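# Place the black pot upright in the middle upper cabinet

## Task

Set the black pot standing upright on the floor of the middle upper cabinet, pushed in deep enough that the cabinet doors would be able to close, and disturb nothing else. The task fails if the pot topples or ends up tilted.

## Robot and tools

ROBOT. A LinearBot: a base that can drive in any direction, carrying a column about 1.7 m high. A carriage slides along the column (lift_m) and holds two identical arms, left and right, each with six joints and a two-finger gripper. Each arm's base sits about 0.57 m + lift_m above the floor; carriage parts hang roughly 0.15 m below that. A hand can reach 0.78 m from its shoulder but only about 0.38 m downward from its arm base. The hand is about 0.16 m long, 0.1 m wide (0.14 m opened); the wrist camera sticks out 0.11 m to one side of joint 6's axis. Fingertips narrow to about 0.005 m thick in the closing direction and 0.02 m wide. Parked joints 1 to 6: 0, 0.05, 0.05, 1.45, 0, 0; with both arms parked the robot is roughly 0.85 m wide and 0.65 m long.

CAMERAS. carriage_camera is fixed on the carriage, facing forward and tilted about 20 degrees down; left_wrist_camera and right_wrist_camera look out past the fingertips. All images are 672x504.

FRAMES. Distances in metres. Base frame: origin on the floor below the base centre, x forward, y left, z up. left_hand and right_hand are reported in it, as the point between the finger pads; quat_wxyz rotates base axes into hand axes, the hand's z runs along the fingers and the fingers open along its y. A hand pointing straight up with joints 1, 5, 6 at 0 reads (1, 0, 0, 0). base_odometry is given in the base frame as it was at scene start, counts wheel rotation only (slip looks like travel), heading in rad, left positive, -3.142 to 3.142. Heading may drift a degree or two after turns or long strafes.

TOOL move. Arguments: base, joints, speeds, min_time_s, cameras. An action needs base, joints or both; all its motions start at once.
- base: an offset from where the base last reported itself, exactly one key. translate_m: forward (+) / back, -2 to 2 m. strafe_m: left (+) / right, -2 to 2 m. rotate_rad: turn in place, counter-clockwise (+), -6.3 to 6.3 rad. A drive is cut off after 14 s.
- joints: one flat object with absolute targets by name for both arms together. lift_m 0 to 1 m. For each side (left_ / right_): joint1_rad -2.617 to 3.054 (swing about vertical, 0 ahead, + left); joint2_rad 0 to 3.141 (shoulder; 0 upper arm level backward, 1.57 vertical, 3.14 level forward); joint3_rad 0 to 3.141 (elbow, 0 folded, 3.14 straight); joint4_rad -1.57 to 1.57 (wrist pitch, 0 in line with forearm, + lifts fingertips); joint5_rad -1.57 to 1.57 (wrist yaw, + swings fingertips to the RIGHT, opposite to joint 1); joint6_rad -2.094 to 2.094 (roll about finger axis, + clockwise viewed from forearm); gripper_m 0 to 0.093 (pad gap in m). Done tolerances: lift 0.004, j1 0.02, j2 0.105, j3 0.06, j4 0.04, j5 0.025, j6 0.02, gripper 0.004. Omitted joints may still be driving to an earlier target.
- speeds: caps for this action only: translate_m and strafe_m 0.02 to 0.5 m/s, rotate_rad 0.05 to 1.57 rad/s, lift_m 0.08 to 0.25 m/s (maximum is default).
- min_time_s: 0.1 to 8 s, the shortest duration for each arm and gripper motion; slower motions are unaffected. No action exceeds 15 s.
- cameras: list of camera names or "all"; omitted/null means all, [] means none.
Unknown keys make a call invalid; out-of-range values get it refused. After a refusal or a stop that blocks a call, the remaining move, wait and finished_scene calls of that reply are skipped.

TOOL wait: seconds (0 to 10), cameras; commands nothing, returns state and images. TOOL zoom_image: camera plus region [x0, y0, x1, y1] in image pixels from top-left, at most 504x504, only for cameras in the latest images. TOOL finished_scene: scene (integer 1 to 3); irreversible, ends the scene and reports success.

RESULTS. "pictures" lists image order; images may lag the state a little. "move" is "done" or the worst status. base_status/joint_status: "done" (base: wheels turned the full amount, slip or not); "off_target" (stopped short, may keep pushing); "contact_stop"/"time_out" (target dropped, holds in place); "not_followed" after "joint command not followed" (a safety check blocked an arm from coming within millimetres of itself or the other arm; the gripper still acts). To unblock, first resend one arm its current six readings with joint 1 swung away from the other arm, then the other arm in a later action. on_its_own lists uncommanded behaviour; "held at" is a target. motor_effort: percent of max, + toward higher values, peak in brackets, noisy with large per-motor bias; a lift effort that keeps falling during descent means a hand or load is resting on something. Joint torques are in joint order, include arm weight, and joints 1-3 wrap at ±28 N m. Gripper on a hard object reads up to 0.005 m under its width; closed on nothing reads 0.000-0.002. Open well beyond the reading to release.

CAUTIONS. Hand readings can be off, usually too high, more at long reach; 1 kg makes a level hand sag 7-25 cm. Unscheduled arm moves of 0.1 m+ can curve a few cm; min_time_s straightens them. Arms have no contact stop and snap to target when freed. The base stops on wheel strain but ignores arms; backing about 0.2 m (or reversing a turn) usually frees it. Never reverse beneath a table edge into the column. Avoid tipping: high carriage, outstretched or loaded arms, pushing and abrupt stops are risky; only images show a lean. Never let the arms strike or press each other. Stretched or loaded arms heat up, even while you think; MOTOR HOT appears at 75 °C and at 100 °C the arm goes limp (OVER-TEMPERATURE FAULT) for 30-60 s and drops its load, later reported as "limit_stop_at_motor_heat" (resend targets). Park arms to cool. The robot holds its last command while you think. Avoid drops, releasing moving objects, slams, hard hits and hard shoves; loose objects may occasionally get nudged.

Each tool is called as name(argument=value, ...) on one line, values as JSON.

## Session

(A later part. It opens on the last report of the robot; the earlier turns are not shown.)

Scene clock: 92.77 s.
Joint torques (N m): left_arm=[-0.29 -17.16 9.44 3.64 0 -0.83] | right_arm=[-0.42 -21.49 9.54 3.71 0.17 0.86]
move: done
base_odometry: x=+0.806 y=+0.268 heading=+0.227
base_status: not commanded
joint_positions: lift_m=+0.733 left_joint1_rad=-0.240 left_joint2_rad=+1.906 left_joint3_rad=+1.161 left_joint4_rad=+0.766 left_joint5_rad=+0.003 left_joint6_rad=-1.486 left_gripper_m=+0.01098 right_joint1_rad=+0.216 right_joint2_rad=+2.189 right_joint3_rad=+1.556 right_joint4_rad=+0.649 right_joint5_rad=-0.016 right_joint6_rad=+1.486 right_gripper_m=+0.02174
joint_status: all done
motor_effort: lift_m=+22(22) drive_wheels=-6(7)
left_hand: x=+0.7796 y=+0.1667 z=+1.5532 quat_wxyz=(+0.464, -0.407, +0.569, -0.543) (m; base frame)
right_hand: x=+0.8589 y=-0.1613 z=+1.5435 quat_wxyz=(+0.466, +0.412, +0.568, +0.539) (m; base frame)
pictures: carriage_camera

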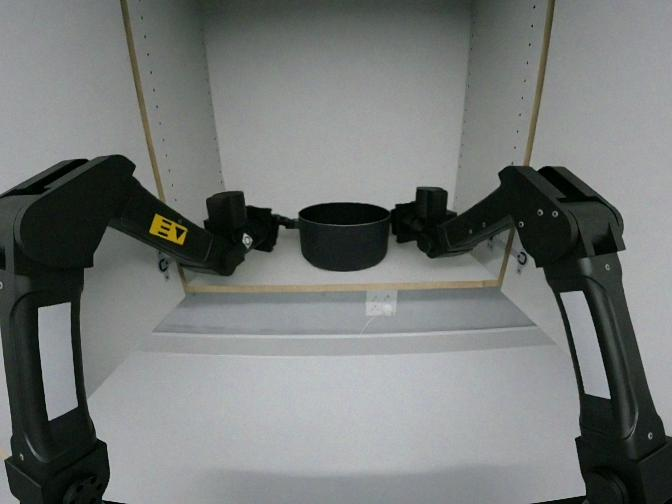

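move(joints={"lift_m": 0.714, "left_joint4_rad": 0.83, "right_joint4_rad": 0.74}, speeds={"lift_m": 0.08}, cameras=[])

zoom_image(camera="carriage_camera", region=[260, 180, 430, 310])

Scene clock: 94.47 s.
Joint torques (N m): left_arm=[-0.32 -16.14 9.03 2.66 -0.04 -0.78] | right_arm=[-0.39 -18.59 9.29 3.02 0.16 1.03]
move: off_target
base_odometry: x=+0.806 y=+0.268 heading=+0.227
base_status: not commanded
joint_positions: lift_m=+0.714 left_joint1_rad=-0.240 left_joint2_rad=+1.897 left_joint3_rad=+1.165 left_joint4_rad=+0.802 left_joint5_rad=+0.008 left_joint6_rad=-1.487 left_gripper_m=+0.01098 right_joint1_rad=+0.216 right_joint2_rad=+2.162 right_joint3_rad=+1.559 right_joint4_rad=+0.649 right_joint5_rad=-0.016 right_joint6_rad=+1.469 right_gripper_m=+0.02161
joint_status: right_joint4_rad off_target (ended at +0.649, target +0.740); the others done
motor_effort: lift_m=+20(21) drive_wheels=-6(6)
left_hand: x=+0.7782 y=+0.1662 z=+1.5507 quat_wxyz=(+0.473, -0.395, +0.555, -0.558) (m; base frame)
right_hand: x=+0.8557 y=-0.1620 z=+1.5429 quat_wxyz=(+0.477, +0.400, +0.563, +0.543) (m; base frame)
pictures: none
No camera images: "cameras" was empty.

Scaled by 2.965 from the camera's 672x504 image, which has a finer 960x720 frame.

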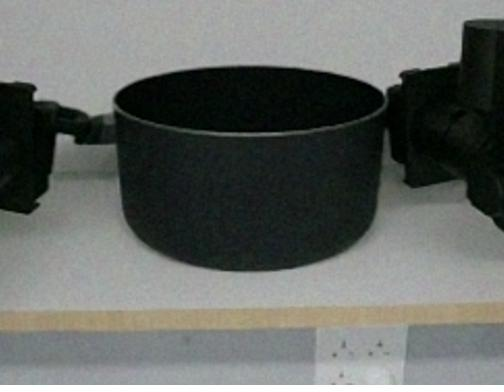

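move(joints={"lift_m": 0.7}, speeds={"lift_m": 0.08}, cameras=["carriage_camera"])

move(joints={"left_gripper_m": 0.08, "right_gripper_m": 0.088}, min_time_s=1.6, cameras=["all"])

Scene clock: 95.57 s.
Joint torques (N m): left_arm=[-0.31 -14.75 8.35 2.4 -0.08 -0.82] | right_arm=[-0.43 -16.87 8.75 3 0.22 1.14]
move: done
base_odometry: x=+0.806 y=+0.268 heading=+0.227
base_status: not commanded
joint_positions: lift_m=+0.700 left_joint1_rad=-0.240 left_joint2_rad=+1.884 left_joint3_rad=+1.173 left_joint4_rad=+0.822 left_joint5_rad=+0.014 left_joint6_rad=-1.488 left_gripper_m=+0.01097 right_joint1_rad=+0.216 right_joint2_rad=+2.146 right_joint3_rad=+1.567 right_joint4_rad=+0.652 right_joint5_rad=-0.021 right_joint6_rad=+1.460 right_gripper_m=+0.02153
joint_status: all done
motor_effort: lift_m=+20(20) drive_wheels=-5(7)
left_hand: x=+0.7763 y=+0.1656 z=+1.5523 quat_wxyz=(+0.481, -0.385, +0.544, -0.570) (m; base frame)
right_hand: x=+0.8536 y=-0.1616 z=+1.5433 quat_wxyz=(+0.484, +0.391, +0.558, +0.549) (m; base frame)
pictures: carriage_camera

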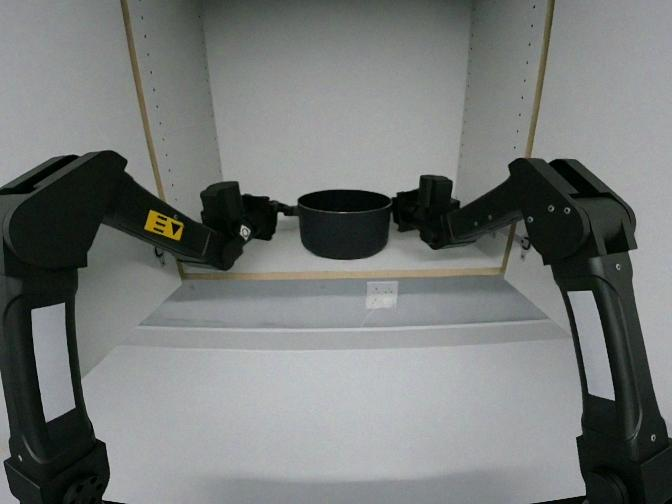

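Scene clock: 97.47 s.
Joint torques (N m): left_arm=[-0.24 -14.78 8.35 2.58 -0.05 -0.01] | right_arm=[-0.35 -16.84 8.7 2.23 0.16 0.03]
move: done
base_odometry: x=+0.806 y=+0.268 heading=+0.227
base_status: not commanded
joint_positions: lift_m=+0.700 left_joint1_rad=-0.240 left_joint2_rad=+1.884 left_joint3_rad=+1.173 left_joint4_rad=+0.807 left_joint5_rad=+0.009 left_joint6_rad=-1.558 left_gripper_m=+0.07991 right_joint1_rad=+0.216 right_joint2_rad=+2.146 right_joint3_rad=+1.567 right_joint4_rad=+0.717 right_joint5_rad=-0.015 right_joint6_rad=+1.556 right_gripper_m=+0.08790
joint_status: all done
on_its_own: right_joint4_rad moved +0.065 to your old target +0.740
motor_effort: lift_m=+20(20) drive_wheels=-7(7)
left_hand: x=+0.7769 y=+0.1663 z=+1.5485 quat_wxyz=(+0.458, -0.409, +0.533, -0.581) (m; base frame)
right_hand: x=+0.8523 y=-0.1630 z=+1.5593 quat_wxyz=(+0.473, +0.404, +0.518, +0.587) (m; base frame)
pictures: carriage_camera, left_wrist_camera, right_wrist_camera

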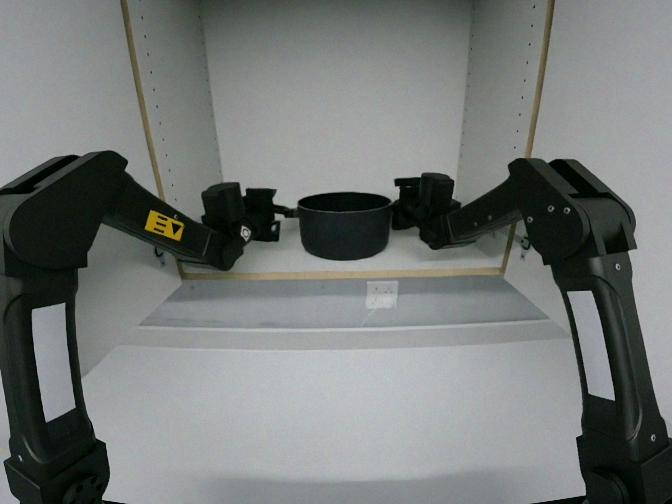

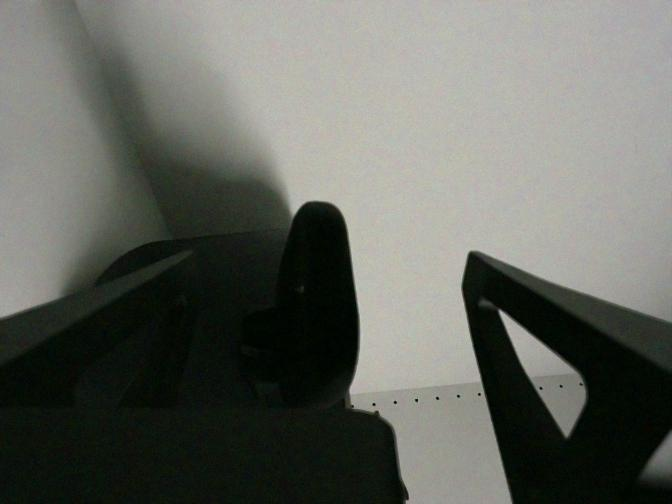

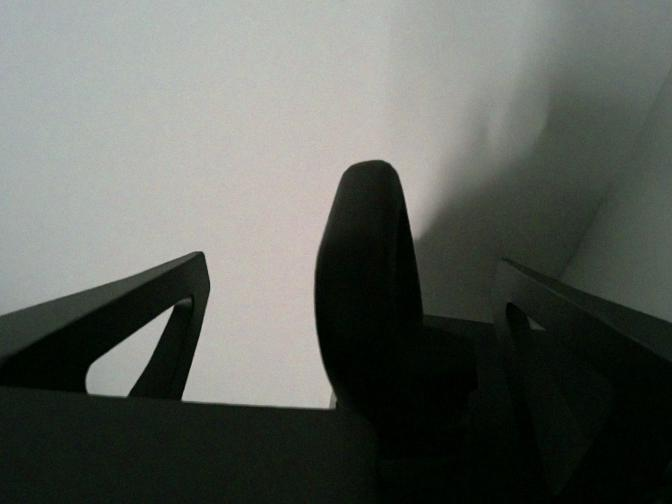

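move(joints={"lift_m": 0.688, "right_joint4_rad": 0.70}, speeds={"lift_m": 0.1}, cameras=[])

move(base={"translate_m": -0.15}, speeds={"translate_m": 0.15}, cameras=["carriage_camera", "right_wrist_camera"])

Scene clock: 99.83 s.
Joint torques (N m): left_arm=[-0.34 -14.61 8.34 2.54 -0.05 -0.01] | right_arm=[-0.38 -16.49 8.4 2.13 0.13 0.05]
move: done
base_odometry: x=+0.806 y=+0.268 heading=+0.227
base_status: not commanded
joint_positions: lift_m=+0.688 left_joint1_rad=-0.240 left_joint2_rad=+1.882 left_joint3_rad=+1.173 left_joint4_rad=+0.812 left_joint5_rad=+0.009 left_joint6_rad=-1.559 left_gripper_m=+0.07991 right_joint1_rad=+0.216 right_joint2_rad=+2.143 right_joint3_rad=+1.570 right_joint4_rad=+0.691 right_joint5_rad=-0.014 right_joint6_rad=+1.557 right_gripper_m=+0.08790
joint_status: all done
motor_effort: lift_m=+21(22) drive_wheels=-5(7)
left_hand: x=+0.7765 y=+0.1664 z=+1.5385 quat_wxyz=(+0.460, -0.408, +0.531, -0.583) (m; base frame)
right_hand: x=+0.8527 y=-0.1630 z=+1.5443 quat_wxyz=(+0.469, +0.409, +0.524, +0.582) (m; base frame)
pictures: none
No camera images: "cameras" was empty.

Scene clock: 101.73 s.
Joint torques (N m): left_arm=[-0.25 -14.67 8.34 2.52 -0.04 -0.02] | right_arm=[-0.38 -16.64 8.55 2.13 0.12 0.06]
move: done
base_odometry: x=+0.660 y=+0.234 heading=+0.227
base_status: done
joint_positions: lift_m=+0.688 left_joint1_rad=-0.240 left_joint2_rad=+1.882 left_joint3_rad=+1.173 left_joint4_rad=+0.813 left_joint5_rad=+0.009 left_joint6_rad=-1.559 left_gripper_m=+0.07991 right_joint1_rad=+0.215 right_joint2_rad=+2.143 right_joint3_rad=+1.570 right_joint4_rad=+0.689 right_joint5_rad=-0.013 right_joint6_rad=+1.557 right_gripper_m=+0.08790
joint_status: not commanded
motor_effort: lift_m=+21(21) drive_wheels=-5(12)
left_hand: x=+0.7765 y=+0.1665 z=+1.5386 quat_wxyz=(+0.460, -0.408, +0.531, -0.583) (m; base frame)
right_hand: x=+0.8529 y=-0.1633 z=+1.5438 quat_wxyz=(+0.469, +0.409, +0.524, +0.581) (m; base frame)
pictures: carriage_camera, right_wrist_camera

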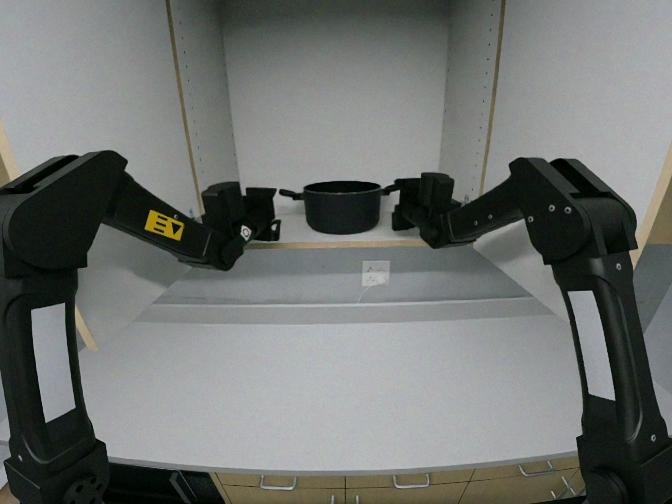

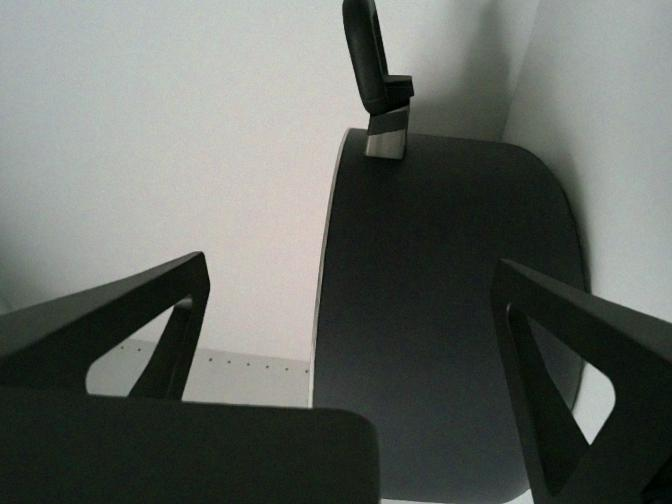

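move(base={"translate_m": -0.4}, speeds={"translate_m": 0.25}, cameras=["carriage_camera"])

zoom_image(camera="carriage_camera", region=[220, 60, 470, 260])

Scene clock: 108.00 s.
Joint torques (N m): left_arm=[-0.28 -14.61 8.32 2.49 -0.04 -0.02] | right_arm=[-0.28 -16.64 8.5 2.16 0.14 0.04]
move: done
base_odometry: x=+0.270 y=+0.144 heading=+0.227
base_status: done
joint_positions: lift_m=+0.688 left_joint1_rad=-0.240 left_joint2_rad=+1.882 left_joint3_rad=+1.173 left_joint4_rad=+0.813 left_joint5_rad=+0.008 left_joint6_rad=-1.559 left_gripper_m=+0.07991 right_joint1_rad=+0.214 right_joint2_rad=+2.143 right_joint3_rad=+1.570 right_joint4_rad=+0.688 right_joint5_rad=-0.013 right_joint6_rad=+1.557 right_gripper_m=+0.08790
joint_status: not commanded
motor_effort: lift_m=+21(21) drive_wheels=-2(8)
left_hand: x=+0.7766 y=+0.1665 z=+1.5386 quat_wxyz=(+0.460, -0.408, +0.531, -0.583) (m; base frame)
right_hand: x=+0.8530 y=-0.1639 z=+1.5436 quat_wxyz=(+0.469, +0.410, +0.524, +0.581) (m; base frame)
pictures: carriage_camera

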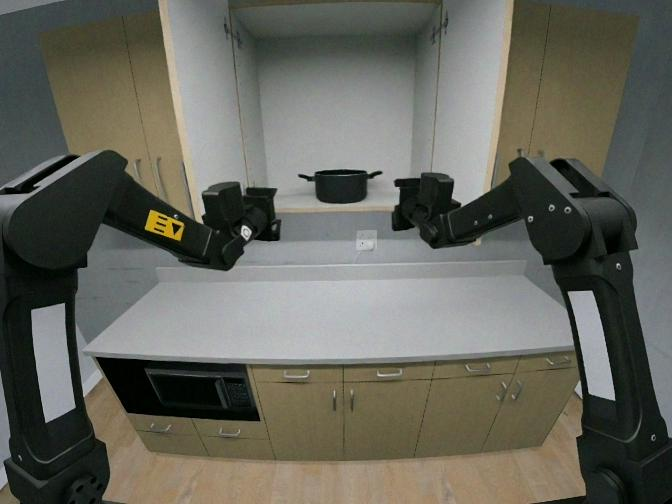

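Scaled by 2.016 from the camera's 672x504 image, which has a finer 960x720 frame.

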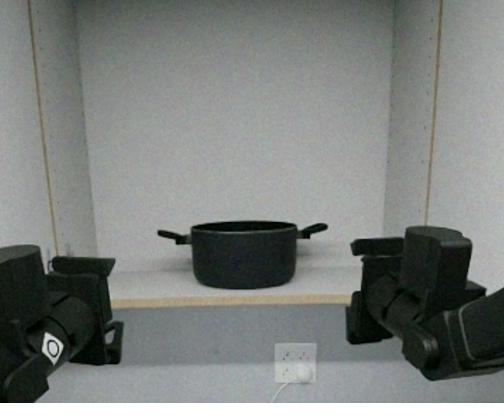

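finished_scene(scene=2, done=true)

The scene is finished: the task was done.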